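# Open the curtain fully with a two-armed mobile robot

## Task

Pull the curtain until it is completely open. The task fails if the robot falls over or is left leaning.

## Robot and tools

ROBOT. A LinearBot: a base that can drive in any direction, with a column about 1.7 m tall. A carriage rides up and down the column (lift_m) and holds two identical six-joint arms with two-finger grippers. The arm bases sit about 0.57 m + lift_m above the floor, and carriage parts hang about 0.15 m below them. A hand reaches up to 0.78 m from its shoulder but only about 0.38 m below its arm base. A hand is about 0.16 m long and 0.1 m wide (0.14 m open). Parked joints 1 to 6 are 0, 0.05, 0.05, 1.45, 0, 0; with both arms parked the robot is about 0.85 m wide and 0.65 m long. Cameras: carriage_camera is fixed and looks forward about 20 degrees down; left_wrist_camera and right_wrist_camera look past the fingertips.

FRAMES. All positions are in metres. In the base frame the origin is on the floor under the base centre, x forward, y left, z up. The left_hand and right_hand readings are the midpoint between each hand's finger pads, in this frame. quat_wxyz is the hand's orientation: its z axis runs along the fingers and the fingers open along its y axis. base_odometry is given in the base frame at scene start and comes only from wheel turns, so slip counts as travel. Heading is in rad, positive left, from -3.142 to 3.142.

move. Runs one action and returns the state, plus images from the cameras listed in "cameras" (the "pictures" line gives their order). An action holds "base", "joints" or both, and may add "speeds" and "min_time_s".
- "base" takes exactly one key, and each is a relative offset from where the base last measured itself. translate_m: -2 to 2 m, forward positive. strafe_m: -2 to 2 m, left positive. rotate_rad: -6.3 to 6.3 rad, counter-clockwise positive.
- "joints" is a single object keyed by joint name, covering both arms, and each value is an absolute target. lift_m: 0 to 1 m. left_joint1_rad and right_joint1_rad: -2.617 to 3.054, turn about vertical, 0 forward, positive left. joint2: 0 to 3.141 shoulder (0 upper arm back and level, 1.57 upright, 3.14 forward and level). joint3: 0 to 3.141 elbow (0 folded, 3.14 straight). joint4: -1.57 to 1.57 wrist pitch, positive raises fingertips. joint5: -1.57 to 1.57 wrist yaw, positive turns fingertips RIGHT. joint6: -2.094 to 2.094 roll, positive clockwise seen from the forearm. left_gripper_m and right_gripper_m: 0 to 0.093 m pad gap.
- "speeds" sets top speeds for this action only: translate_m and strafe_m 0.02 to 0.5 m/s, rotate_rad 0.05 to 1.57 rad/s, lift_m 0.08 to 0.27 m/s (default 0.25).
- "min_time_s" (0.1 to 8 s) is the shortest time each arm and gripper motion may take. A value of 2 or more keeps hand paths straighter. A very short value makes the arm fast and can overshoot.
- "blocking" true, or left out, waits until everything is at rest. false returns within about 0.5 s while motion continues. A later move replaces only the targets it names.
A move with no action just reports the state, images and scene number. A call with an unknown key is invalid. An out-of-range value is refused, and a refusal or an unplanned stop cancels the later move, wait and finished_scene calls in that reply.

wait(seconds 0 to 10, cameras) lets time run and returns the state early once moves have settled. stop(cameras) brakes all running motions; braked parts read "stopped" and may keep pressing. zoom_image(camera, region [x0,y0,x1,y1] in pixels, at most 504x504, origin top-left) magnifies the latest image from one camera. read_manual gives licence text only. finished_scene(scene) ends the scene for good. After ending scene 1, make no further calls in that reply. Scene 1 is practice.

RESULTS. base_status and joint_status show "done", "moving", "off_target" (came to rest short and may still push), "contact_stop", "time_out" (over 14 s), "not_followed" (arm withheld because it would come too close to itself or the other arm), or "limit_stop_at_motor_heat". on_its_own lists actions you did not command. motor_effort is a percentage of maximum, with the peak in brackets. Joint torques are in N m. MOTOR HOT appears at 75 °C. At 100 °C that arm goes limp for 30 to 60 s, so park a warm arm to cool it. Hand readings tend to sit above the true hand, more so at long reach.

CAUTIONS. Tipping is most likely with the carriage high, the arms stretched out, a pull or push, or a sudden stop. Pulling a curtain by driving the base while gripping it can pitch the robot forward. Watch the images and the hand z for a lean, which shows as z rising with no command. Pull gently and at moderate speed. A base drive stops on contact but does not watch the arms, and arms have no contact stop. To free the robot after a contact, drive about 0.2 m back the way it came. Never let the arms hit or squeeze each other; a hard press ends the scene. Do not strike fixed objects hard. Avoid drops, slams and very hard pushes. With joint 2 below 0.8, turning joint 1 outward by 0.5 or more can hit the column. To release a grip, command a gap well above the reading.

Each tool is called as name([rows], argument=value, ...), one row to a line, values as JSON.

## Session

move(cameras=["carriage_camera"])

Scene clock: 0.00 s.
Joint torques (N m): no reading
base_odometry: x=+0.000 y=+0.000 heading=+0.000
base_status: not commanded
joint_positions: lift_m=+0.300 left_joint1_rad=+0.005 left_joint2_rad=+0.062 left_joint3_rad=+0.056 left_joint4_rad=+1.422 left_joint5_rad=+0.037 left_joint6_rad=-0.027 left_gripper_m=+0.09396 right_joint1_rad=-0.017 right_joint2_rad=+0.066 right_joint3_rad=+0.048 right_joint4_rad=+1.484 right_joint5_rad=-0.020 right_joint6_rad=+0.023 right_gripper_m=+0.09396
joint_status: not commanded
motor_effort: lift_m=+45 drive_wheels=+0
left_hand: x=+0.2575 y=+0.2953 z=+1.2986 quat_wxyz=(+0.997, +0.017, +0.078, -0.012) (m; base frame)
right_hand: x=+0.2457 y=-0.2986 z=+1.2986 quat_wxyz=(+0.999, -0.009, +0.052, +0.004) (m; base frame)
pictures: carriage_camera

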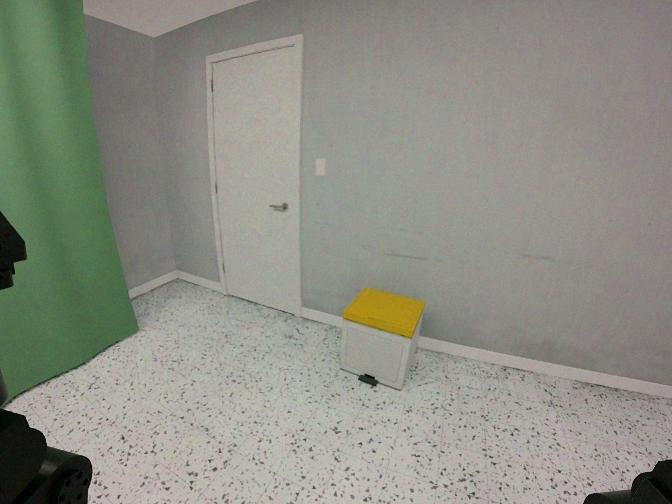

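move(base={"rotate_rad": 1.27}, cameras=["carriage_camera"])

Scene clock: 3.27 s.
Joint torques (N m): left_arm=[0.08 4.1 5.6 -0.14 0.1 -0.05] | right_arm=[0.32 3.95 7.13 -0.22 0.04 -0.11]
move: done
base_odometry: x=+0.000 y=+0.000 heading=+1.270
base_status: done
joint_positions: lift_m=+0.300 left_joint1_rad=+0.005 left_joint2_rad=+0.062 left_joint3_rad=+0.056 left_joint4_rad=+1.420 left_joint5_rad=+0.037 left_joint6_rad=-0.027 left_gripper_m=+0.09396 right_joint1_rad=-0.017 right_joint2_rad=+0.066 right_joint3_rad=+0.048 right_joint4_rad=+1.484 right_joint5_rad=-0.020 right_joint6_rad=+0.023 right_gripper_m=+0.09396
joint_status: not commanded
motor_effort: lift_m=+45(45) drive_wheels=+4(12)
left_hand: x=+0.2578 y=+0.2953 z=+1.2985 quat_wxyz=(+0.997, +0.017, +0.078, -0.012) (m; base frame)
right_hand: x=+0.2458 y=-0.2986 z=+1.2986 quat_wxyz=(+0.999, -0.009, +0.053, +0.004) (m; base frame)
pictures: carriage_camera

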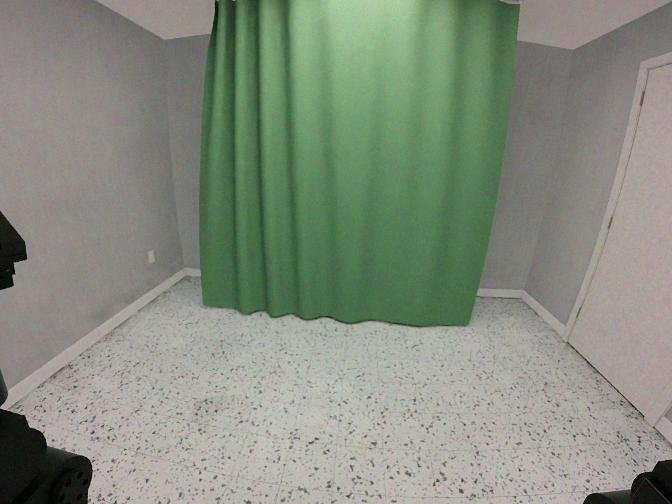

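move(joints={"left_joint4_rad": 1.1, "right_joint4_rad": 1.1}, min_time_s=0.6, cameras=["left_wrist_camera", "right_wrist_camera"])

Scene clock: 4.67 s.
Joint torques (N m): left_arm=[0.05 3.51 6.19 0.48 0.09 -0.05] | right_arm=[0.29 3.22 7.94 0.4 0.06 -0.08]
move: done
base_odometry: x=+0.000 y=+0.000 heading=+1.270
base_status: not commanded
joint_positions: lift_m=+0.300 left_joint1_rad=+0.005 left_joint2_rad=+0.062 left_joint3_rad=+0.056 left_joint4_rad=+1.107 left_joint5_rad=+0.037 left_joint6_rad=-0.027 left_gripper_m=+0.09396 right_joint1_rad=-0.017 right_joint2_rad=+0.066 right_joint3_rad=+0.048 right_joint4_rad=+1.117 right_joint5_rad=-0.020 right_joint6_rad=+0.023 right_gripper_m=+0.09396
joint_status: all done
motor_effort: lift_m=+45(45) drive_wheels=+4(5)
left_hand: x=+0.3314 y=+0.2957 z=+1.2747 quat_wxyz=(+0.972, +0.014, +0.233, -0.015) (m; base frame)
right_hand: x=+0.3324 y=-0.3001 z=+1.2729 quat_wxyz=(+0.972, -0.005, +0.234, +0.005) (m; base frame)
pictures: left_wrist_camera, right_wrist_camera
camera_calibration:
left_wrist_camera: T_world_to_cam=[[-0.0206567, -0.999348, 0.0296269, 0.270251], [0.455697, -0.0357872, -0.889415, 0.998292], [0.889895, -0.00487153, 0.456139, -0.75204], [0, 0, 0, 1]] pos_world=[0.219901, 0.302137, 1.22292]
right_wrist_camera: T_world_to_cam=[[0.00779431, -0.999967, 0.00214539, -0.306651], [0.469867, 0.00176853, -0.882736, 0.975659], [0.882703, 0.00788836, 0.469865, -0.75991], [0, 0, 0, 1]] pos_world=[0.214735, -0.302372, 1.21896]

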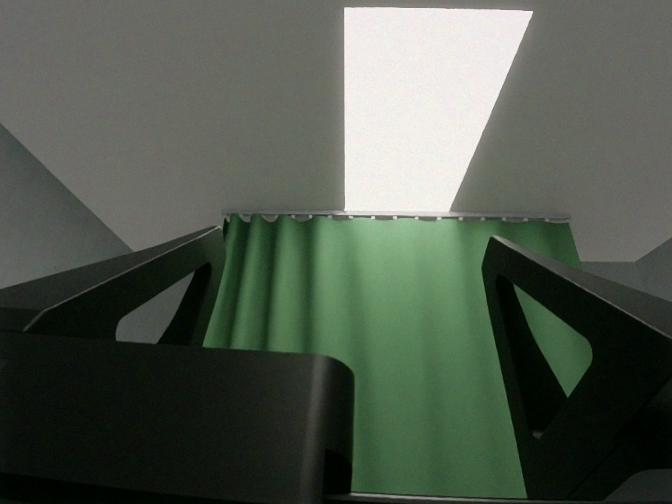

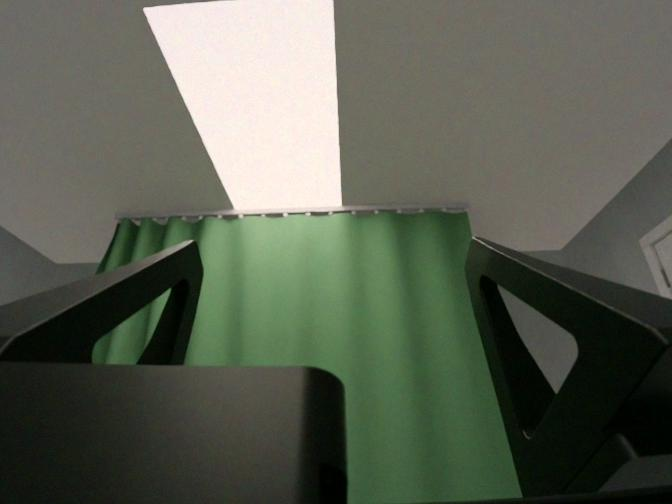

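zoom_image(camera="left_wrist_camera", region=[190, 190, 400, 300])

zoom_image(camera="left_wrist_camera", region=[400, 190, 610, 300])

zoom_image(camera="right_wrist_camera", region=[320, 180, 500, 280])

zoom_image(camera="right_wrist_camera", region=[90, 190, 300, 300])

Scaled by 2.400 from the camera's 672x504 image, which has a finer 960x720 frame.

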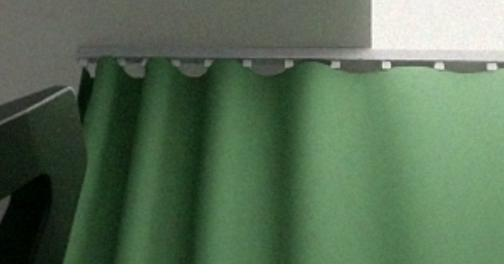

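Scaled by 2.400 from the camera's 672x504 image, which has a finer 960x720 frame.

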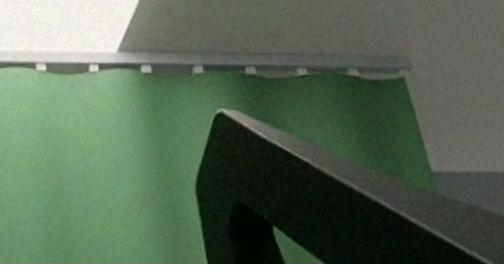

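Scaled by 2.800 from the camera's 672x504 image, which has a finer 960x720 frame.

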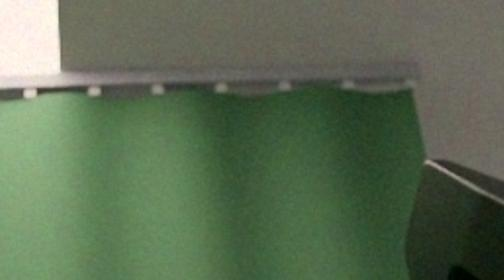

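Scaled by 2.400 from the camera's 672x504 image, which has a finer 960x720 frame.

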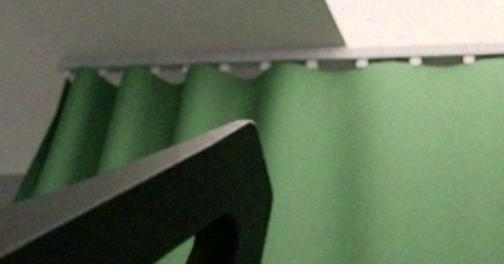

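move(base={"rotate_rad": -0.03}, joints={"lift_m": 0.7})

move(base={"strafe_m": -0.88}, joints={"right_joint2_rad": 2.0, "right_joint3_rad": 2.0, "right_joint4_rad": 0.0, "right_joint5_rad": 0, "right_joint6_rad": 0}, min_time_s=2)

move(base={"translate_m": 0.95}, joints={"right_joint1_rad": -0.35, "right_joint5_rad": -1.4}, min_time_s=2, cameras=["carriage_camera", "right_wrist_camera"])

Scene clock: 8.93 s.
Joint torques (N m): left_arm=[0.05 3.51 6.17 0.56 0.09 -0.05] | right_arm=[0.14 3.3 7.83 0.51 0.06 -0.07]
move: done
base_odometry: x=+0.000 y=+0.000 heading=+1.240
base_status: done
joint_positions: lift_m=+0.700 left_joint1_rad=+0.005 left_joint2_rad=+0.062 left_joint3_rad=+0.056 left_joint4_rad=+1.101 left_joint5_rad=+0.037 left_joint6_rad=-0.027 left_gripper_m=+0.09396 right_joint1_rad=-0.017 right_joint2_rad=+0.066 right_joint3_rad=+0.048 right_joint4_rad=+1.108 right_joint5_rad=-0.020 right_joint6_rad=+0.023 right_gripper_m=+0.09396
joint_status: all done
motor_effort: lift_m=+46(58) drive_wheels=+1(6)
left_hand: x=+0.3326 y=+0.2957 z=+1.6739 quat_wxyz=(+0.972, +0.014, +0.236, -0.015) (m; base frame)
right_hand: x=+0.3344 y=-0.3001 z=+1.6718 quat_wxyz=(+0.971, -0.005, +0.238, +0.005) (m; base frame)
pictures: none

Scene clock: 12.97 s.
Joint torques (N m): left_arm=[-0.01 3.47 6.15 0.57 0.08 -0.05] | right_arm=[0.49 -8.79 12.36 1.8 0.17 -0.25]
move: done
base_odometry: x=+0.833 y=-0.285 heading=+1.240
base_status: done
joint_positions: lift_m=+0.700 left_joint1_rad=+0.005 left_joint2_rad=+0.062 left_joint3_rad=+0.056 left_joint4_rad=+1.101 left_joint5_rad=+0.038 left_joint6_rad=-0.027 left_gripper_m=+0.09396 right_joint1_rad=-0.021 right_joint2_rad=+1.973 right_joint3_rad=+1.968 right_joint4_rad=+0.018 right_joint5_rad=-0.012 right_joint6_rad=+0.014 right_gripper_m=+0.09396
joint_status: all done
motor_effort: lift_m=+46(46) drive_wheels=-2(15)
left_hand: x=+0.3327 y=+0.2956 z=+1.6739 quat_wxyz=(+0.972, +0.015, +0.236, -0.015) (m; base frame)
right_hand: x=+0.8338 y=-0.3124 z=+1.6835 quat_wxyz=(+0.712, +0.008, +0.703, +0.002) (m; base frame)
pictures: none

Scene clock: 17.17 s.
Joint torques (N m): left_arm=[0.06 3.45 6.28 0.63 0.08 -0.05] | right_arm=[-0.21 -8.46 11.55 1.28 -0.17 -0.19]
move: done
base_odometry: x=+1.141 y=+0.613 heading=+1.240
base_status: done
joint_positions: lift_m=+0.700 left_joint1_rad=+0.005 left_joint2_rad=+0.062 left_joint3_rad=+0.056 left_joint4_rad=+1.097 left_joint5_rad=+0.038 left_joint6_rad=-0.027 left_gripper_m=+0.09396 right_joint1_rad=-0.346 right_joint2_rad=+1.976 right_joint3_rad=+1.970 right_joint4_rad=+0.013 right_joint5_rad=-1.384 right_joint6_rad=+0.014 right_gripper_m=+0.09397
joint_status: all done
motor_effort: lift_m=+46(46) drive_wheels=-1(14)
left_hand: x=+0.3336 y=+0.2956 z=+1.6734 quat_wxyz=(+0.971, +0.015, +0.238, -0.015) (m; base frame)
right_hand: x=+0.7225 y=-0.3020 z=+1.6809 quat_wxyz=(+0.613, -0.348, +0.615, +0.353) (m; base frame)
pictures: carriage_camera, right_wrist_camera
camera_calibration:
carriage_camera: T_world_to_cam=[[0.047901, -0.997879, 0.0440825, -0.0774354], [-0.323336, -0.0572477, -0.944551, 1.63676], [0.945071, 0.0309915, -0.325392, 0.411831], [0, 0, 0, 1]] pos_world=[0.143724, 0.00366656, 1.68343]
right_wrist_camera: T_world_to_cam=[[0.858256, -0.5132, -0.00484361, -0.768168], [-0.296894, -0.488771, -0.820339, 1.45355], [0.418631, 0.705499, -0.571857, 1.00104], [0, 0, 0, 1]] pos_world=[0.67177, -0.390001, 1.76114]

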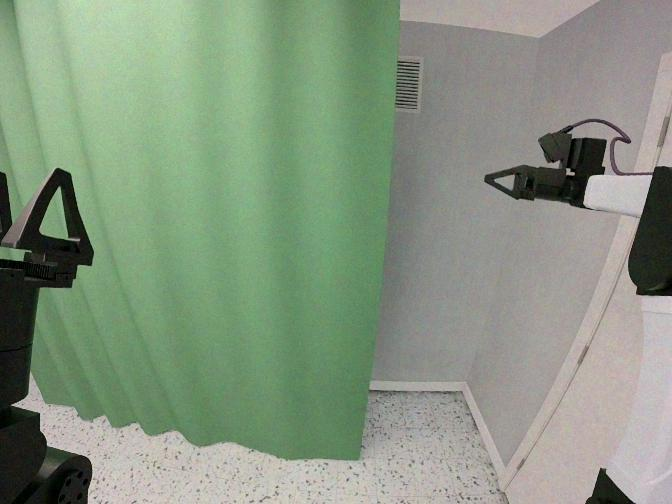

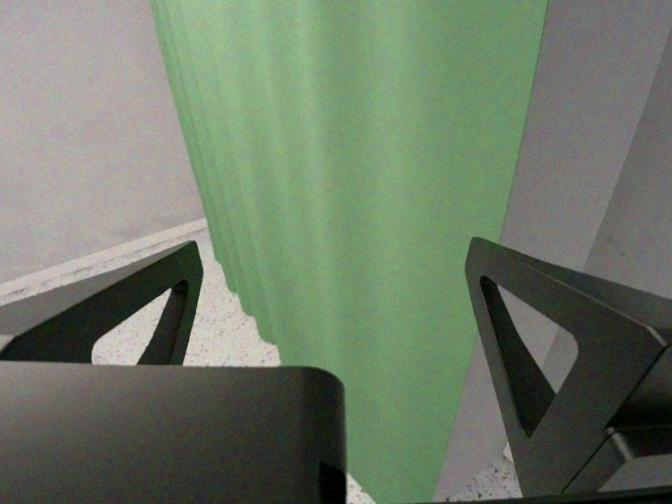

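move(base={"translate_m": 0.38}, speeds={"translate_m": 0.3})

move(base={"strafe_m": 0.2}, speeds={"strafe_m": 0.2}, cameras=["carriage_camera", "right_wrist_camera"])

Scene clock: 20.53 s.
Joint torques (N m): left_arm=[0.03 3.51 6.19 0.64 0.08 -0.05] | right_arm=[0.03 -8.59 11.55 1.33 -0.11 -0.22]
move: done
base_odometry: x=+1.265 y=+0.972 heading=+1.239
base_status: done
joint_positions: lift_m=+0.700 left_joint1_rad=+0.005 left_joint2_rad=+0.062 left_joint3_rad=+0.056 left_joint4_rad=+1.096 left_joint5_rad=+0.038 left_joint6_rad=-0.027 left_gripper_m=+0.09396 right_joint1_rad=-0.348 right_joint2_rad=+1.976 right_joint3_rad=+1.970 right_joint4_rad=+0.012 right_joint5_rad=-1.386 right_joint6_rad=+0.014 right_gripper_m=+0.09397
joint_status: not commanded
motor_effort: lift_m=+46(46) drive_wheels=-1(11)
left_hand: x=+0.3338 y=+0.2956 z=+1.6733 quat_wxyz=(+0.971, +0.015, +0.238, -0.015) (m; base frame)
right_hand: x=+0.7223 y=-0.3028 z=+1.6808 quat_wxyz=(+0.613, -0.348, +0.615, +0.353) (m; base frame)
pictures: none

Scene clock: 22.63 s.
Joint torques (N m): left_arm=[0.02 3.47 6.23 0.64 0.08 -0.05] | right_arm=[0.13 -8.46 11.52 1.32 -0.12 -0.21]
move: done
base_odometry: x=+1.076 y=+1.038 heading=+1.239
base_status: done
joint_positions: lift_m=+0.700 left_joint1_rad=+0.005 left_joint2_rad=+0.062 left_joint3_rad=+0.056 left_joint4_rad=+1.096 left_joint5_rad=+0.038 left_joint6_rad=-0.027 left_gripper_m=+0.09396 right_joint1_rad=-0.349 right_joint2_rad=+1.976 right_joint3_rad=+1.970 right_joint4_rad=+0.012 right_joint5_rad=-1.386 right_joint6_rad=+0.014 right_gripper_m=+0.09397
joint_status: not commanded
motor_effort: lift_m=+46(46) drive_wheels=+0(11)
left_hand: x=+0.3338 y=+0.2956 z=+1.6733 quat_wxyz=(+0.971, +0.015, +0.238, -0.015) (m; base frame)
right_hand: x=+0.7223 y=-0.3035 z=+1.6808 quat_wxyz=(+0.613, -0.348, +0.615, +0.353) (m; base frame)
pictures: carriage_camera, right_wrist_camera
camera_calibration:
carriage_camera: T_world_to_cam=[[0.047901, -0.997879, 0.0440825, -0.0774354], [-0.323336, -0.0572477, -0.944551, 1.63676], [0.945071, 0.0309915, -0.325392, 0.411831], [0, 0, 0, 1]] pos_world=[0.143724, 0.00366656, 1.68343]
right_wrist_camera: T_world_to_cam=[[0.857448, -0.514541, -0.00559373, -0.767342], [-0.298239, -0.488078, -0.820264, 1.45369], [0.419329, 0.705002, -0.571958, 1.00168], [0, 0, 0, 1]] pos_world=[0.671469, -0.391501, 1.76104]

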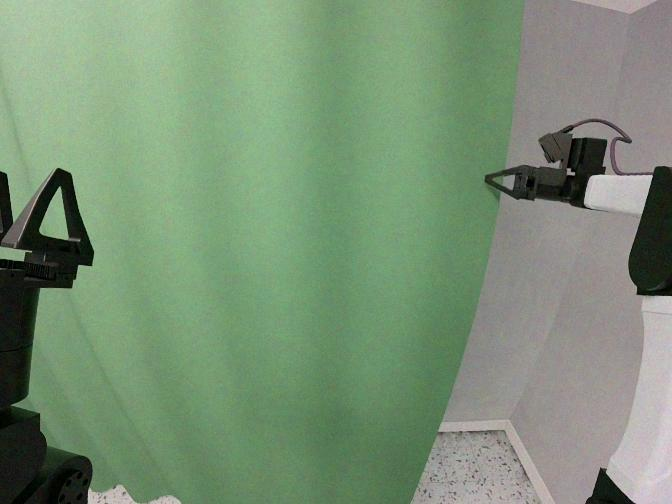

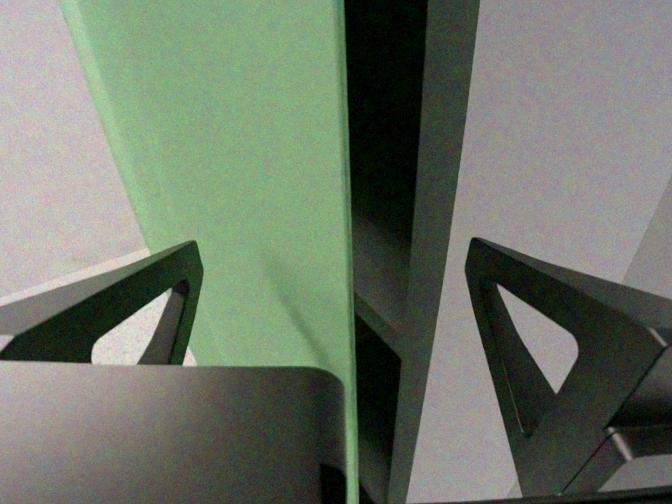

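move(base={"translate_m": 0.025}, speeds={"translate_m": 0.1})

move(base={"strafe_m": 0.09}, speeds={"strafe_m": 0.12}, cameras=["right_wrist_camera"])

Scene clock: 23.83 s.
Joint torques (N m): left_arm=[0.03 3.4 6.24 0.66 0.09 -0.06] | right_arm=[0.1 -8.58 11.67 1.35 -0.11 -0.2]
move: done
base_odometry: x=+1.084 y=+1.061 heading=+1.240
base_status: done
joint_positions: lift_m=+0.700 left_joint1_rad=+0.005 left_joint2_rad=+0.062 left_joint3_rad=+0.056 left_joint4_rad=+1.095 left_joint5_rad=+0.038 left_joint6_rad=-0.027 left_gripper_m=+0.09396 right_joint1_rad=-0.349 right_joint2_rad=+1.976 right_joint3_rad=+1.970 right_joint4_rad=+0.010 right_joint5_rad=-1.387 right_joint6_rad=+0.014 right_gripper_m=+0.09397
joint_status: not commanded
motor_effort: lift_m=+46(46) drive_wheels=+3(6)
left_hand: x=+0.3339 y=+0.2956 z=+1.6732 quat_wxyz=(+0.971, +0.015, +0.239, -0.015) (m; base frame)
right_hand: x=+0.7224 y=-0.3032 z=+1.6803 quat_wxyz=(+0.612, -0.348, +0.616, +0.354) (m; base frame)
pictures: none

Scene clock: 25.37 s.
Joint torques (N m): left_arm=[0.03 3.49 6.16 0.65 0.09 -0.05] | right_arm=[0.16 -8.53 11.7 1.33 -0.07 -0.2]
move: done
base_odometry: x=+0.999 y=+1.091 heading=+1.239
base_status: done
joint_positions: lift_m=+0.700 left_joint1_rad=+0.005 left_joint2_rad=+0.062 left_joint3_rad=+0.056 left_joint4_rad=+1.095 left_joint5_rad=+0.038 left_joint6_rad=-0.027 left_gripper_m=+0.09396 right_joint1_rad=-0.350 right_joint2_rad=+1.976 right_joint3_rad=+1.970 right_joint4_rad=+0.010 right_joint5_rad=-1.387 right_joint6_rad=+0.013 right_gripper_m=+0.09397
joint_status: not commanded
motor_effort: lift_m=+46(46) drive_wheels=+1(10)
left_hand: x=+0.3339 y=+0.2956 z=+1.6732 quat_wxyz=(+0.971, +0.015, +0.239, -0.015) (m; base frame)
right_hand: x=+0.7224 y=-0.3038 z=+1.6803 quat_wxyz=(+0.613, -0.347, +0.616, +0.353) (m; base frame)
pictures: right_wrist_camera
camera_calibration:
right_wrist_camera: T_world_to_cam=[[0.857445, -0.51452, -0.00748788, -0.76442], [-0.299777, -0.487644, -0.819962, 1.4539], [0.418236, 0.705317, -0.572369, 1.00306], [0, 0, 0, 1]] pos_world=[0.671777, -0.391803, 1.76054]

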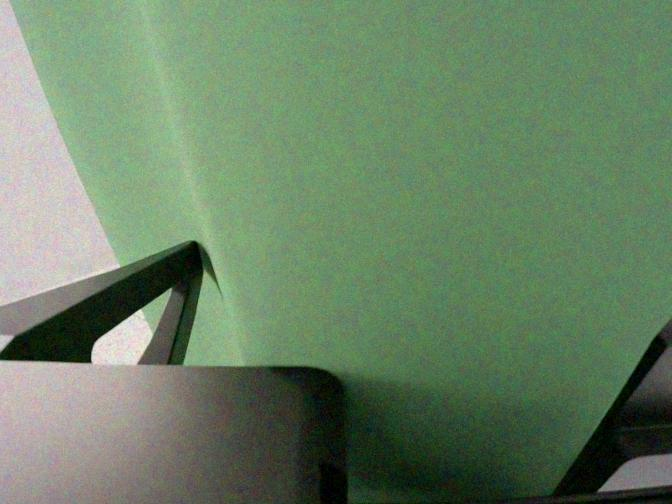

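move(joints={"right_gripper_m": 0.0}, min_time_s=1.5, cameras=["right_wrist_camera", "carriage_camera"])

Scene clock: 27.30 s.
Joint torques (N m): left_arm=[0.05 3.45 6.22 0.65 0.07 -0.05] | right_arm=[0.18 -8.57 11.86 1.37 -0.14 -0.16]
move: done
base_odometry: x=+0.999 y=+1.091 heading=+1.239
base_status: not commanded
joint_positions: lift_m=+0.700 left_joint1_rad=+0.005 left_joint2_rad=+0.062 left_joint3_rad=+0.056 left_joint4_rad=+1.095 left_joint5_rad=+0.038 left_joint6_rad=-0.027 left_gripper_m=+0.09396 right_joint1_rad=-0.350 right_joint2_rad=+1.976 right_joint3_rad=+1.970 right_joint4_rad=+0.005 right_joint5_rad=-1.387 right_joint6_rad=+0.010 right_gripper_m=+0.00086
joint_status: all done
motor_effort: lift_m=+46(46) drive_wheels=+2(2)
left_hand: x=+0.3339 y=+0.2956 z=+1.6732 quat_wxyz=(+0.971, +0.015, +0.239, -0.015) (m; base frame)
right_hand: x=+0.7224 y=-0.3038 z=+1.6798 quat_wxyz=(+0.612, -0.347, +0.616, +0.354) (m; base frame)
pictures: carriage_camera, right_wrist_camera
camera_calibration:
carriage_camera: T_world_to_cam=[[0.047901, -0.997879, 0.0440825, -0.0774354], [-0.323336, -0.0572477, -0.944551, 1.63676], [0.945071, 0.0309915, -0.325392, 0.411831], [0, 0, 0, 1]] pos_world=[0.143724, 0.00366656, 1.68343]
right_wrist_camera: T_world_to_cam=[[0.857426, -0.514529, -0.00894334, -0.761944], [-0.301141, -0.487586, -0.819496, 1.45372], [0.417294, 0.705351, -0.573015, 1.00457], [0, 0, 0, 1]] pos_world=[0.671884, -0.391804, 1.76014]

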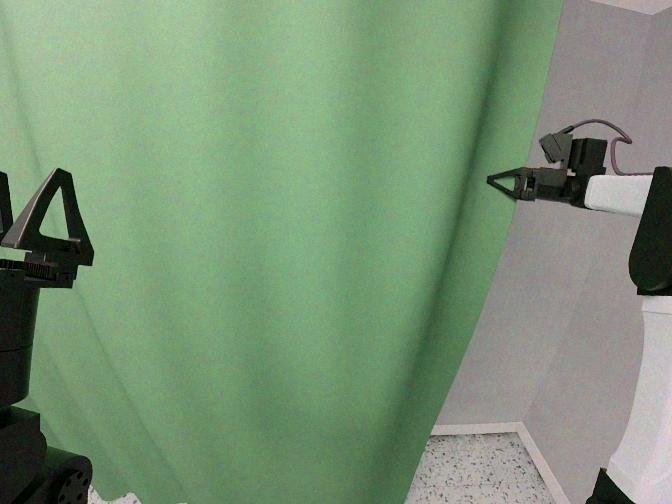

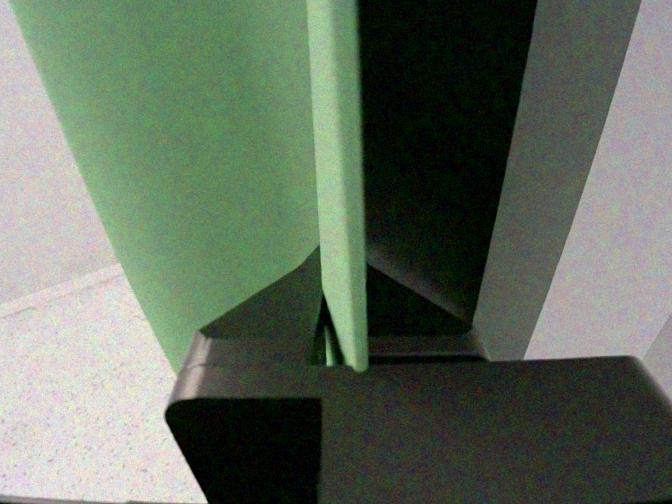

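move(base={"strafe_m": 1.0}, speeds={"strafe_m": 0.25}, cameras=["carriage_camera", "right_wrist_camera", "left_wrist_camera"])

Scene clock: 33.43 s.
Joint torques (N m): left_arm=[0.03 3.37 6.15 0.62 0.09 -0.05] | right_arm=[11.62 -10.33 7.64 1.5 -1.89 -0.36]
move: done
base_odometry: x=+0.054 y=+1.417 heading=+1.239
base_status: done
joint_positions: lift_m=+0.700 left_joint1_rad=+0.005 left_joint2_rad=+0.062 left_joint3_rad=+0.056 left_joint4_rad=+1.097 left_joint5_rad=+0.038 left_joint6_rad=-0.027 left_gripper_m=+0.09396 right_joint1_rad=-0.478 right_joint2_rad=+1.997 right_joint3_rad=+2.010 right_joint4_rad=+0.012 right_joint5_rad=-1.201 right_joint6_rad=+0.028 right_gripper_m=+0.00037
joint_status: not commanded
motor_effort: lift_m=+43(46) drive_wheels=+4(19)
left_hand: x=+0.3335 y=+0.2956 z=+1.6737 quat_wxyz=(+0.971, +0.015, +0.238, -0.015) (m; base frame)
right_hand: x=+0.7448 y=-0.3919 z=+1.6862 quat_wxyz=(+0.664, -0.248, +0.659, +0.253) (m; base frame)
pictures: carriage_camera, left_wrist_camera, right_wrist_camera
camera_calibration:
carriage_camera: T_world_to_cam=[[0.047901, -0.997879, 0.0440825, -0.0774443], [-0.323336, -0.0572477, -0.944551, 1.63695], [0.945071, 0.0309915, -0.325392, 0.411896], [0, 0, 0, 1]] pos_world=[0.143724, 0.00366656, 1.68363]
left_wrist_camera: T_world_to_cam=[[-0.0207336, -0.999359, 0.0291997, 0.259143], [0.447149, -0.0353912, -0.893759, 1.36222], [0.894219, -0.00547425, 0.447596, -0.922888], [0, 0, 0, 1]] pos_world=[0.221522, 0.302135, 1.62301]
right_wrist_camera: T_world_to_cam=[[0.65705, -0.753845, -0.00164873, -0.783247], [-0.427028, -0.370393, -0.824897, 1.57158], [0.621234, 0.542703, -0.56528, 0.83238], [0, 0, 0, 1]] pos_world=[0.668637, -0.460081, 1.76563]

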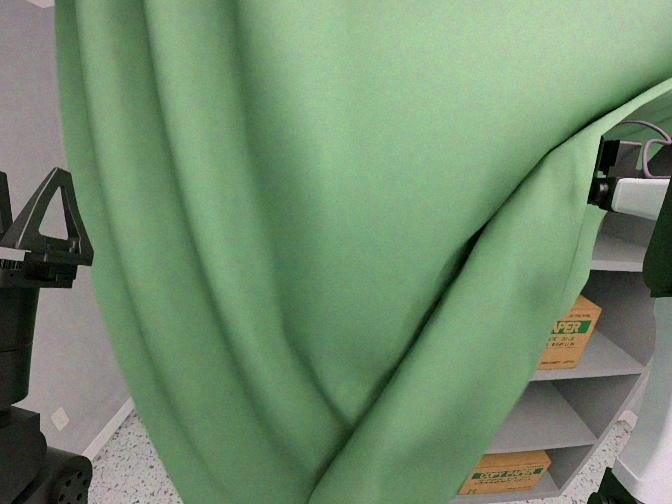

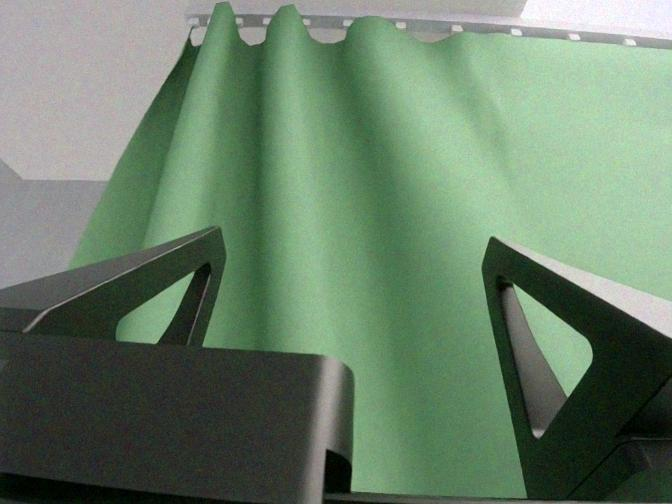

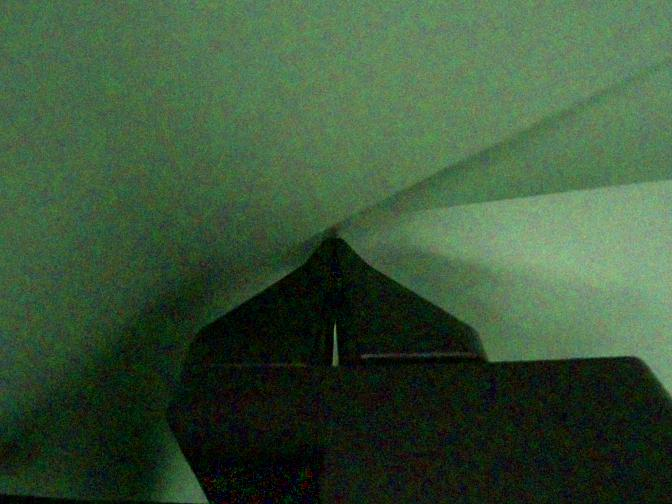

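move(joints={"left_joint5_rad": 0.9}, min_time_s=0.7, cameras=["left_wrist_camera"])

zoom_image(camera="left_wrist_camera", region=[300, 0, 672, 200])

Scene clock: 35.47 s.
Joint torques (N m): left_arm=[0.12 3.58 6.09 0.51 -0.19 -0.1] | right_arm=[8.27 -10.29 8.62 1.81 -1.18 -0.32]
move: done
base_odometry: x=+0.054 y=+1.417 heading=+1.239
base_status: not commanded
joint_positions: lift_m=+0.700 left_joint1_rad=+0.005 left_joint2_rad=+0.062 left_joint3_rad=+0.056 left_joint4_rad=+1.097 left_joint5_rad=+0.893 left_joint6_rad=-0.027 left_gripper_m=+0.09397 right_joint1_rad=-0.440 right_joint2_rad=+1.997 right_joint3_rad=+2.000 right_joint4_rad=-0.034 right_joint5_rad=-1.281 right_joint6_rad=+0.023 right_gripper_m=+0.00037
joint_status: all done
motor_effort: lift_m=+43(43) drive_wheels=+5(5)
left_hand: x=+0.3043 y=+0.1665 z=+1.6162 quat_wxyz=(+0.875, +0.416, +0.221, -0.112) (m; base frame)
right_hand: x=+0.7383 y=-0.3626 z=+1.6766 quat_wxyz=(+0.635, -0.273, +0.656, +0.304) (m; base frame)
pictures: left_wrist_camera
camera_calibration:
left_wrist_camera: T_world_to_cam=[[-0.372676, -0.667924, -0.644197, 1.27137], [0.524765, 0.420852, -0.739936, 0.971185], [0.765333, -0.613809, 0.193662, -0.320765], [0, 0, 0, 1]] pos_world=[0.209657, 0.243564, 1.59975]

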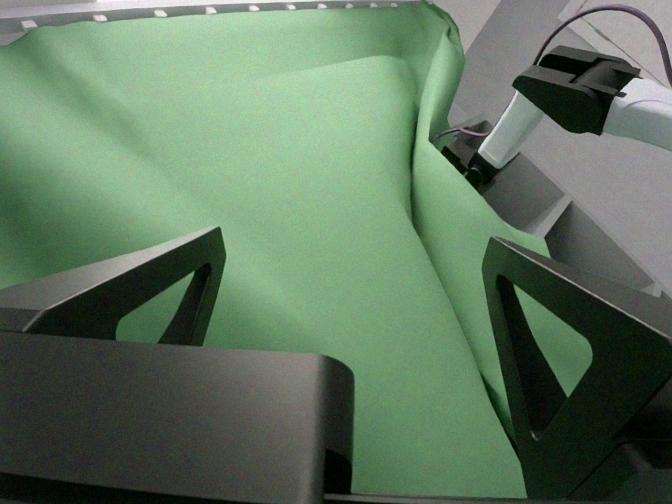

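Scaled by 1.355 from the camera's 672x504 image, which has a finer 960x720 frame.

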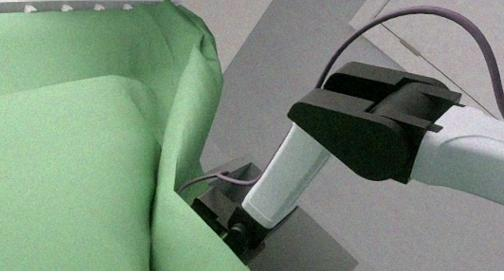

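move(base={"strafe_m": -0.75}, speeds={"strafe_m": 0.35}, joints={"left_joint5_rad": 0.0})

move(joints={"right_gripper_m": 0.093}, min_time_s=1, cameras=["carriage_camera", "right_wrist_camera", "left_wrist_camera"])

Scene clock: 40.30 s.
Joint torques (N m): left_arm=[0.09 3.44 6.17 0.63 0.06 -0.04] | right_arm=[1.06 -10.36 8.87 1.65 0.07 -0.16]
move: done
base_odometry: x=+0.763 y=+1.172 heading=+1.238
base_status: done
joint_positions: lift_m=+0.700 left_joint1_rad=+0.005 left_joint2_rad=+0.062 left_joint3_rad=+0.056 left_joint4_rad=+1.097 left_joint5_rad=+0.003 left_joint6_rad=-0.027 left_gripper_m=+0.09398 right_joint1_rad=-0.359 right_joint2_rad=+1.997 right_joint3_rad=+1.998 right_joint4_rad=-0.020 right_joint5_rad=-1.405 right_joint6_rad=+0.010 right_gripper_m=+0.00037
joint_status: all done
motor_effort: lift_m=+43(43) drive_wheels=-2(15)
left_hand: x=+0.3335 y=+0.3016 z=+1.6738 quat_wxyz=(+0.971, -0.002, +0.238, -0.011) (m; base frame)
right_hand: x=+0.7237 y=-0.3083 z=+1.6779 quat_wxyz=(+0.607, -0.345, +0.618, +0.361) (m; base frame)
pictures: none

Scene clock: 41.60 s.
Joint torques (N m): left_arm=[0.1 3.44 6.22 0.62 0.07 -0.04] | right_arm=[1.17 -10.32 8.88 1.55 0.02 -0.22]
move: done
base_odometry: x=+0.763 y=+1.172 heading=+1.238
base_status: not commanded
joint_positions: lift_m=+0.700 left_joint1_rad=+0.005 left_joint2_rad=+0.062 left_joint3_rad=+0.056 left_joint4_rad=+1.097 left_joint5_rad=+0.003 left_joint6_rad=-0.027 left_gripper_m=+0.09398 right_joint1_rad=-0.359 right_joint2_rad=+1.997 right_joint3_rad=+1.998 right_joint4_rad=-0.013 right_joint5_rad=-1.400 right_joint6_rad=+0.010 right_gripper_m=+0.09293
joint_status: all done
motor_effort: lift_m=+43(43) drive_wheels=-4(4)
left_hand: x=+0.3335 y=+0.3016 z=+1.6738 quat_wxyz=(+0.971, -0.002, +0.238, -0.011) (m; base frame)
right_hand: x=+0.7245 y=-0.3087 z=+1.6786 quat_wxyz=(+0.609, -0.346, +0.618, +0.358) (m; base frame)
pictures: carriage_camera, left_wrist_camera, right_wrist_camera
camera_calibration:
carriage_camera: T_world_to_cam=[[0.047901, -0.997879, 0.0440825, -0.0774443], [-0.323336, -0.0572477, -0.944551, 1.63695], [0.945071, 0.0309915, -0.325392, 0.411896], [0, 0, 0, 1]] pos_world=[0.143724, 0.00366656, 1.68363]
left_wrist_camera: T_world_to_cam=[[-0.00512082, -0.998188, 0.0599516, 0.208105], [0.448001, -0.0558892, -0.892284, 1.36599], [0.894018, 0.0222891, 0.447476, -0.930963], [0, 0, 0, 1]] pos_world=[0.221397, 0.304823, 1.62296]
right_wrist_camera: T_world_to_cam=[[0.85963, -0.510561, -0.0190994, -0.749571], [-0.306842, -0.486017, -0.818313, 1.45363], [0.408516, 0.709306, -0.574456, 1.01649], [0, 0, 0, 1]] pos_world=[0.675133, -0.39722, 1.75914]

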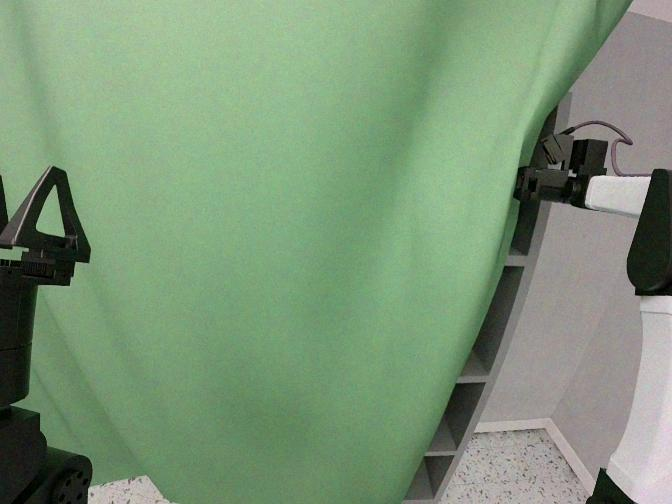

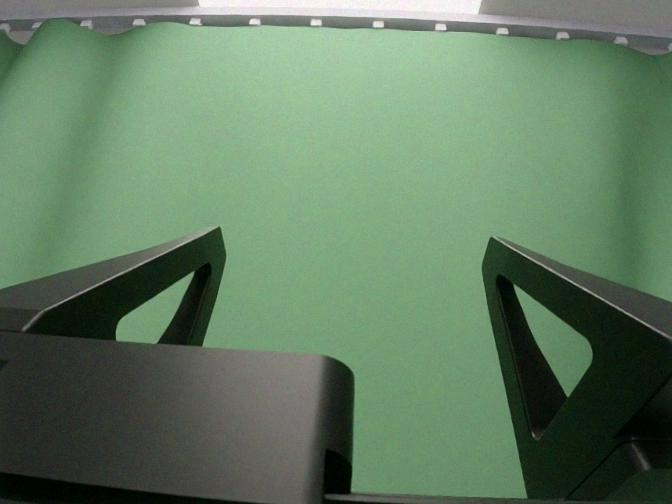

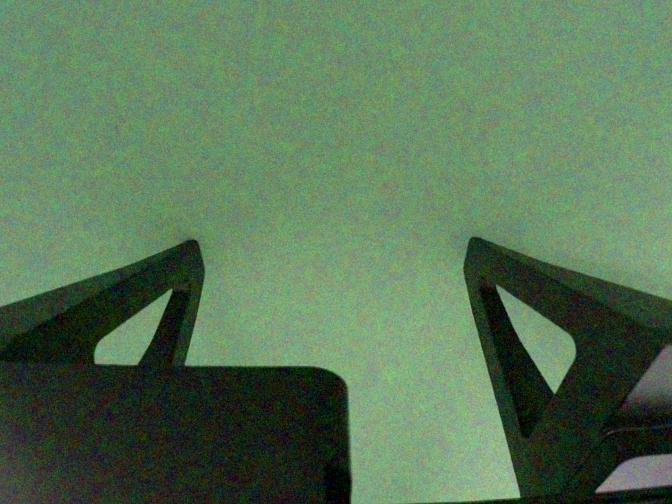

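move(base={"strafe_m": -0.5}, speeds={"strafe_m": 0.25}, cameras=["carriage_camera", "left_wrist_camera", "right_wrist_camera"])

Scene clock: 45.17 s.
Joint torques (N m): left_arm=[0.1 3.47 6.13 0.59 0.07 -0.05] | right_arm=[0.47 -10.17 8.9 1.55 0.04 -0.18]
move: done
base_odometry: x=+1.235 y=+1.008 heading=+1.238
base_status: done
joint_positions: lift_m=+0.700 left_joint1_rad=+0.005 left_joint2_rad=+0.062 left_joint3_rad=+0.056 left_joint4_rad=+1.097 left_joint5_rad=+0.003 left_joint6_rad=-0.027 left_gripper_m=+0.09398 right_joint1_rad=-0.352 right_joint2_rad=+1.997 right_joint3_rad=+1.998 right_joint4_rad=-0.010 right_joint5_rad=-1.400 right_joint6_rad=+0.010 right_gripper_m=+0.09294
joint_status: not commanded
motor_effort: lift_m=+43(43) drive_wheels=-3(15)
left_hand: x=+0.3336 y=+0.3016 z=+1.6737 quat_wxyz=(+0.971, -0.002, +0.238, -0.011) (m; base frame)
right_hand: x=+0.7245 y=-0.3052 z=+1.6789 quat_wxyz=(+0.609, -0.349, +0.616, +0.359) (m; base frame)
pictures: carriage_camera, left_wrist_camera, right_wrist_camera
camera_calibration:
carriage_camera: T_world_to_cam=[[0.047901, -0.997879, 0.0440825, -0.0774443], [-0.323336, -0.0572477, -0.944551, 1.63695], [0.945071, 0.0309915, -0.325392, 0.411896], [0, 0, 0, 1]] pos_world=[0.143724, 0.00366656, 1.68363]
left_wrist_camera: T_world_to_cam=[[-0.00492101, -0.99817, 0.0602661, 0.207546], [0.447738, -0.0560877, -0.892404, 1.36626], [0.894151, 0.0225919, 0.447194, -0.930717], [0, 0, 0, 1]] pos_world=[0.221497, 0.304824, 1.62296]
right_wrist_camera: T_world_to_cam=[[0.863191, -0.504633, -0.0157424, -0.754251], [-0.300887, -0.489137, -0.818665, 1.45092], [0.405425, 0.7114, -0.574056, 1.01644], [0, 0, 0, 1]] pos_world=[0.675534, -0.394018, 1.75944]

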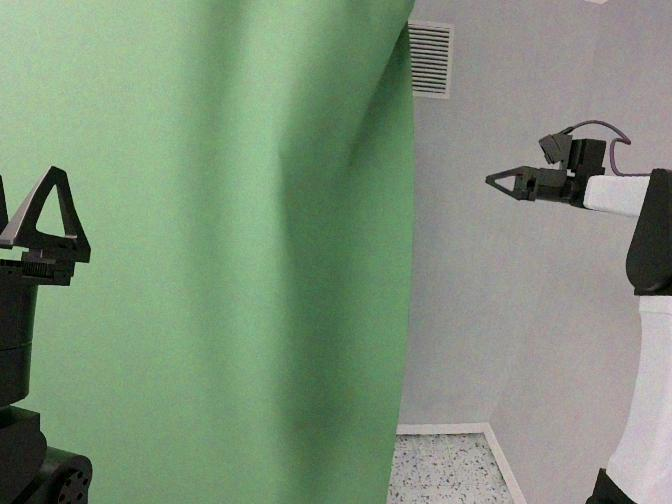

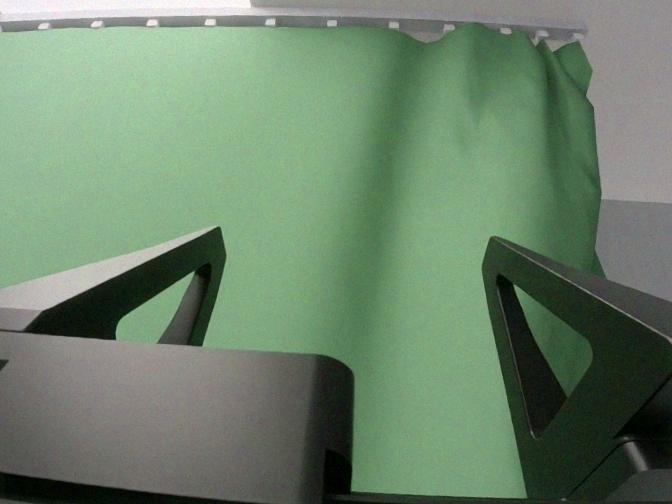

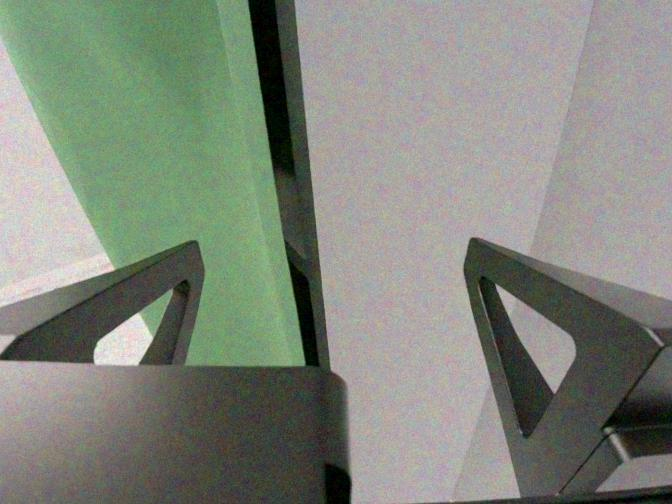

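move(base={"translate_m": -0.4}, speeds={"translate_m": 0.4}, joints={"right_joint1_rad": 0, "right_joint2_rad": 0.05, "right_joint3_rad": 0.05, "right_joint4_rad": 1.45, "right_joint5_rad": 0, "right_joint6_rad": 0}, min_time_s=2)

move(base={"strafe_m": 1.95}, joints={"left_joint1_rad": 0.35, "left_joint2_rad": 2.0, "left_joint3_rad": 2.0, "left_joint4_rad": 0.0, "left_joint5_rad": 1.4, "left_joint6_rad": 0}, min_time_s=4, cameras=["carriage_camera", "left_wrist_camera"])

Scene clock: 48.57 s.
Joint torques (N m): left_arm=[0.03 3.48 6.15 0.6 0.08 -0.04] | right_arm=[0.69 3.02 5.26 -0.05 0.16 -0.18]
move: done
base_odometry: x=+1.105 y=+0.630 heading=+1.238
base_status: done
joint_positions: lift_m=+0.700 left_joint1_rad=+0.005 left_joint2_rad=+0.062 left_joint3_rad=+0.056 left_joint4_rad=+1.099 left_joint5_rad=+0.003 left_joint6_rad=-0.027 left_gripper_m=+0.09398 right_joint1_rad=-0.006 right_joint2_rad=+0.064 right_joint3_rad=+0.065 right_joint4_rad=+1.439 right_joint5_rad=-0.016 right_joint6_rad=+0.009 right_gripper_m=+0.09294
joint_status: all done
motor_effort: lift_m=+43(43) drive_wheels=+1(15)
left_hand: x=+0.3332 y=+0.3016 z=+1.6739 quat_wxyz=(+0.972, -0.002, +0.237, -0.011) (m; base frame)
right_hand: x=+0.2508 y=-0.2990 z=+1.7021 quat_wxyz=(+0.998, -0.008, +0.065, +0.002) (m; base frame)
pictures: none

Scene clock: 54.77 s.
Joint torques (N m): left_arm=[0.05 -9.8 9.81 1.56 0.21 0.06] | right_arm=[0.68 2.84 5.37 -0.04 0.13 -0.15]
move: done
base_odometry: x=-0.738 y=+1.267 heading=+1.238
base_status: done
joint_positions: lift_m=+0.700 left_joint1_rad=+0.350 left_joint2_rad=+1.989 left_joint3_rad=+1.961 left_joint4_rad=+0.000 left_joint5_rad=+1.392 left_joint6_rad=-0.010 left_gripper_m=+0.09398 right_joint1_rad=-0.004 right_joint2_rad=+0.064 right_joint3_rad=+0.065 right_joint4_rad=+1.439 right_joint5_rad=-0.010 right_joint6_rad=+0.009 right_gripper_m=+0.09294
joint_status: all done
motor_effort: lift_m=+43(43) drive_wheels=+0(12)
left_hand: x=+0.7254 y=+0.3047 z=+1.6707 quat_wxyz=(+0.605, +0.342, +0.621, -0.363) (m; base frame)
right_hand: x=+0.2508 y=-0.3000 z=+1.7021 quat_wxyz=(+0.998, -0.005, +0.065, +0.003) (m; base frame)
pictures: carriage_camera, left_wrist_camera
camera_calibration:
carriage_camera: T_world_to_cam=[[0.047901, -0.997879, 0.0440825, -0.0774443], [-0.323336, -0.0572477, -0.944551, 1.63695], [0.945071, 0.0309915, -0.325392, 0.411896], [0, 0, 0, 1]] pos_world=[0.143724, 0.00366656, 1.68363]
left_wrist_camera: T_world_to_cam=[[-0.835386, -0.547705, 0.046361, 0.701084], [-0.35553, 0.47409, -0.805504, 1.4643], [0.419199, -0.68939, -0.590774, 1.01577], [0, 0, 0, 1]] pos_world=[0.680467, 0.390043, 1.74709]

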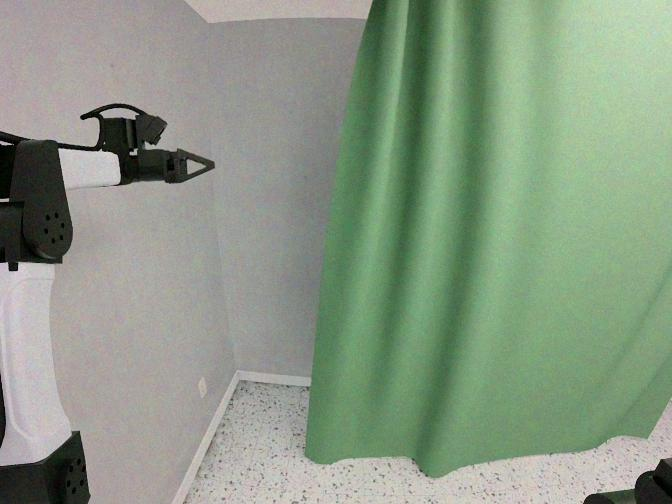

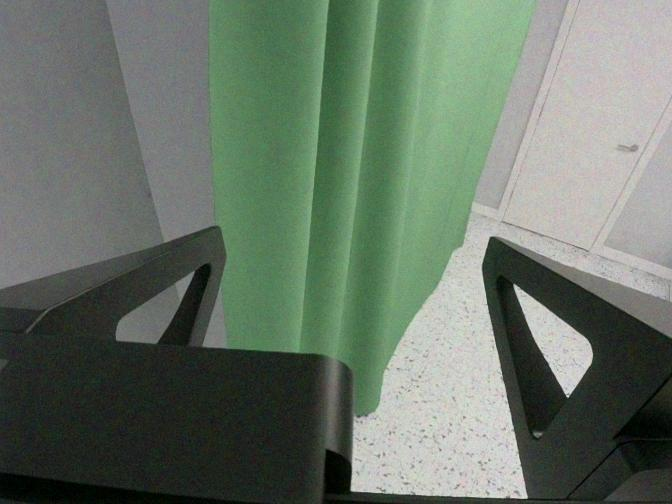

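move(base={"translate_m": 0.46}, speeds={"translate_m": 0.35})

move(base={"strafe_m": -0.26}, speeds={"strafe_m": 0.2}, cameras=["carriage_camera", "left_wrist_camera"])

Scene clock: 58.30 s.
Joint torques (N m): left_arm=[0.06 -10.36 9.5 1.6 0.19 0.06] | right_arm=[0.54 3.06 5.33 -0.07 0.14 -0.2]
move: done
base_odometry: x=-0.589 y=+1.702 heading=+1.239
base_status: done
joint_positions: lift_m=+0.700 left_joint1_rad=+0.350 left_joint2_rad=+1.993 left_joint3_rad=+1.964 left_joint4_rad=-0.003 left_joint5_rad=+1.395 left_joint6_rad=-0.010 left_gripper_m=+0.09398 right_joint1_rad=-0.004 right_joint2_rad=+0.064 right_joint3_rad=+0.065 right_joint4_rad=+1.443 right_joint5_rad=-0.010 right_joint6_rad=+0.009 right_gripper_m=+0.09294
joint_status: not commanded
motor_effort: lift_m=+43(43) drive_wheels=-2(13)
left_hand: x=+0.7262 y=+0.3048 z=+1.6694 quat_wxyz=(+0.604, +0.341, +0.622, -0.364) (m; base frame)
right_hand: x=+0.2500 y=-0.3000 z=+1.7022 quat_wxyz=(+0.998, -0.005, +0.063, +0.003) (m; base frame)
pictures: none

Scene clock: 60.70 s.
Joint torques (N m): left_arm=[0.13 -10.3 9.55 1.61 0.19 0.06] | right_arm=[0.59 2.84 5.15 -0.07 0.11 -0.17]
move: done
base_odometry: x=-0.343 y=+1.618 heading=+1.239
base_status: done
joint_positions: lift_m=+0.700 left_joint1_rad=+0.349 left_joint2_rad=+1.993 left_joint3_rad=+1.964 left_joint4_rad=-0.004 left_joint5_rad=+1.395 left_joint6_rad=-0.010 left_gripper_m=+0.09398 right_joint1_rad=-0.003 right_joint2_rad=+0.064 right_joint3_rad=+0.065 right_joint4_rad=+1.443 right_joint5_rad=-0.010 right_joint6_rad=+0.009 right_gripper_m=+0.09294
joint_status: not commanded
motor_effort: lift_m=+43(43) drive_wheels=+1(11)
left_hand: x=+0.7261 y=+0.3044 z=+1.6693 quat_wxyz=(+0.603, +0.341, +0.622, -0.365) (m; base frame)
right_hand: x=+0.2500 y=-0.3000 z=+1.7022 quat_wxyz=(+0.998, -0.005, +0.063, +0.003) (m; base frame)
pictures: carriage_camera, left_wrist_camera
camera_calibration:
carriage_camera: T_world_to_cam=[[0.047901, -0.997879, 0.0440825, -0.0774443], [-0.323336, -0.0572477, -0.944551, 1.63695], [0.945071, 0.0309915, -0.325392, 0.411896], [0, 0, 0, 1]] pos_world=[0.143724, 0.00366656, 1.68363]
left_wrist_camera: T_world_to_cam=[[-0.837012, -0.544789, 0.0511517, 0.693966], [-0.357659, 0.473957, -0.80464, 1.46369], [0.414115, -0.691788, -0.591556, 1.02025], [0, 0, 0, 1]] pos_world=[0.681861, 0.390133, 1.74578]

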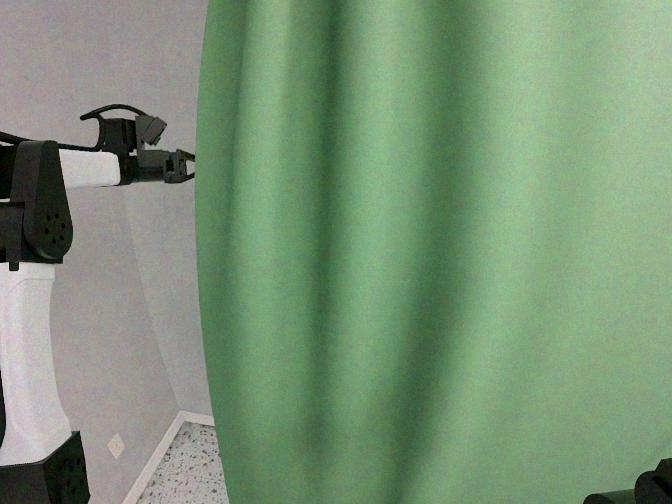

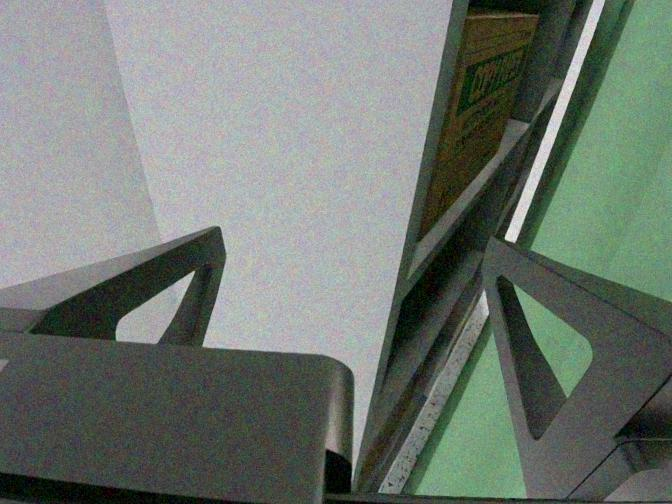

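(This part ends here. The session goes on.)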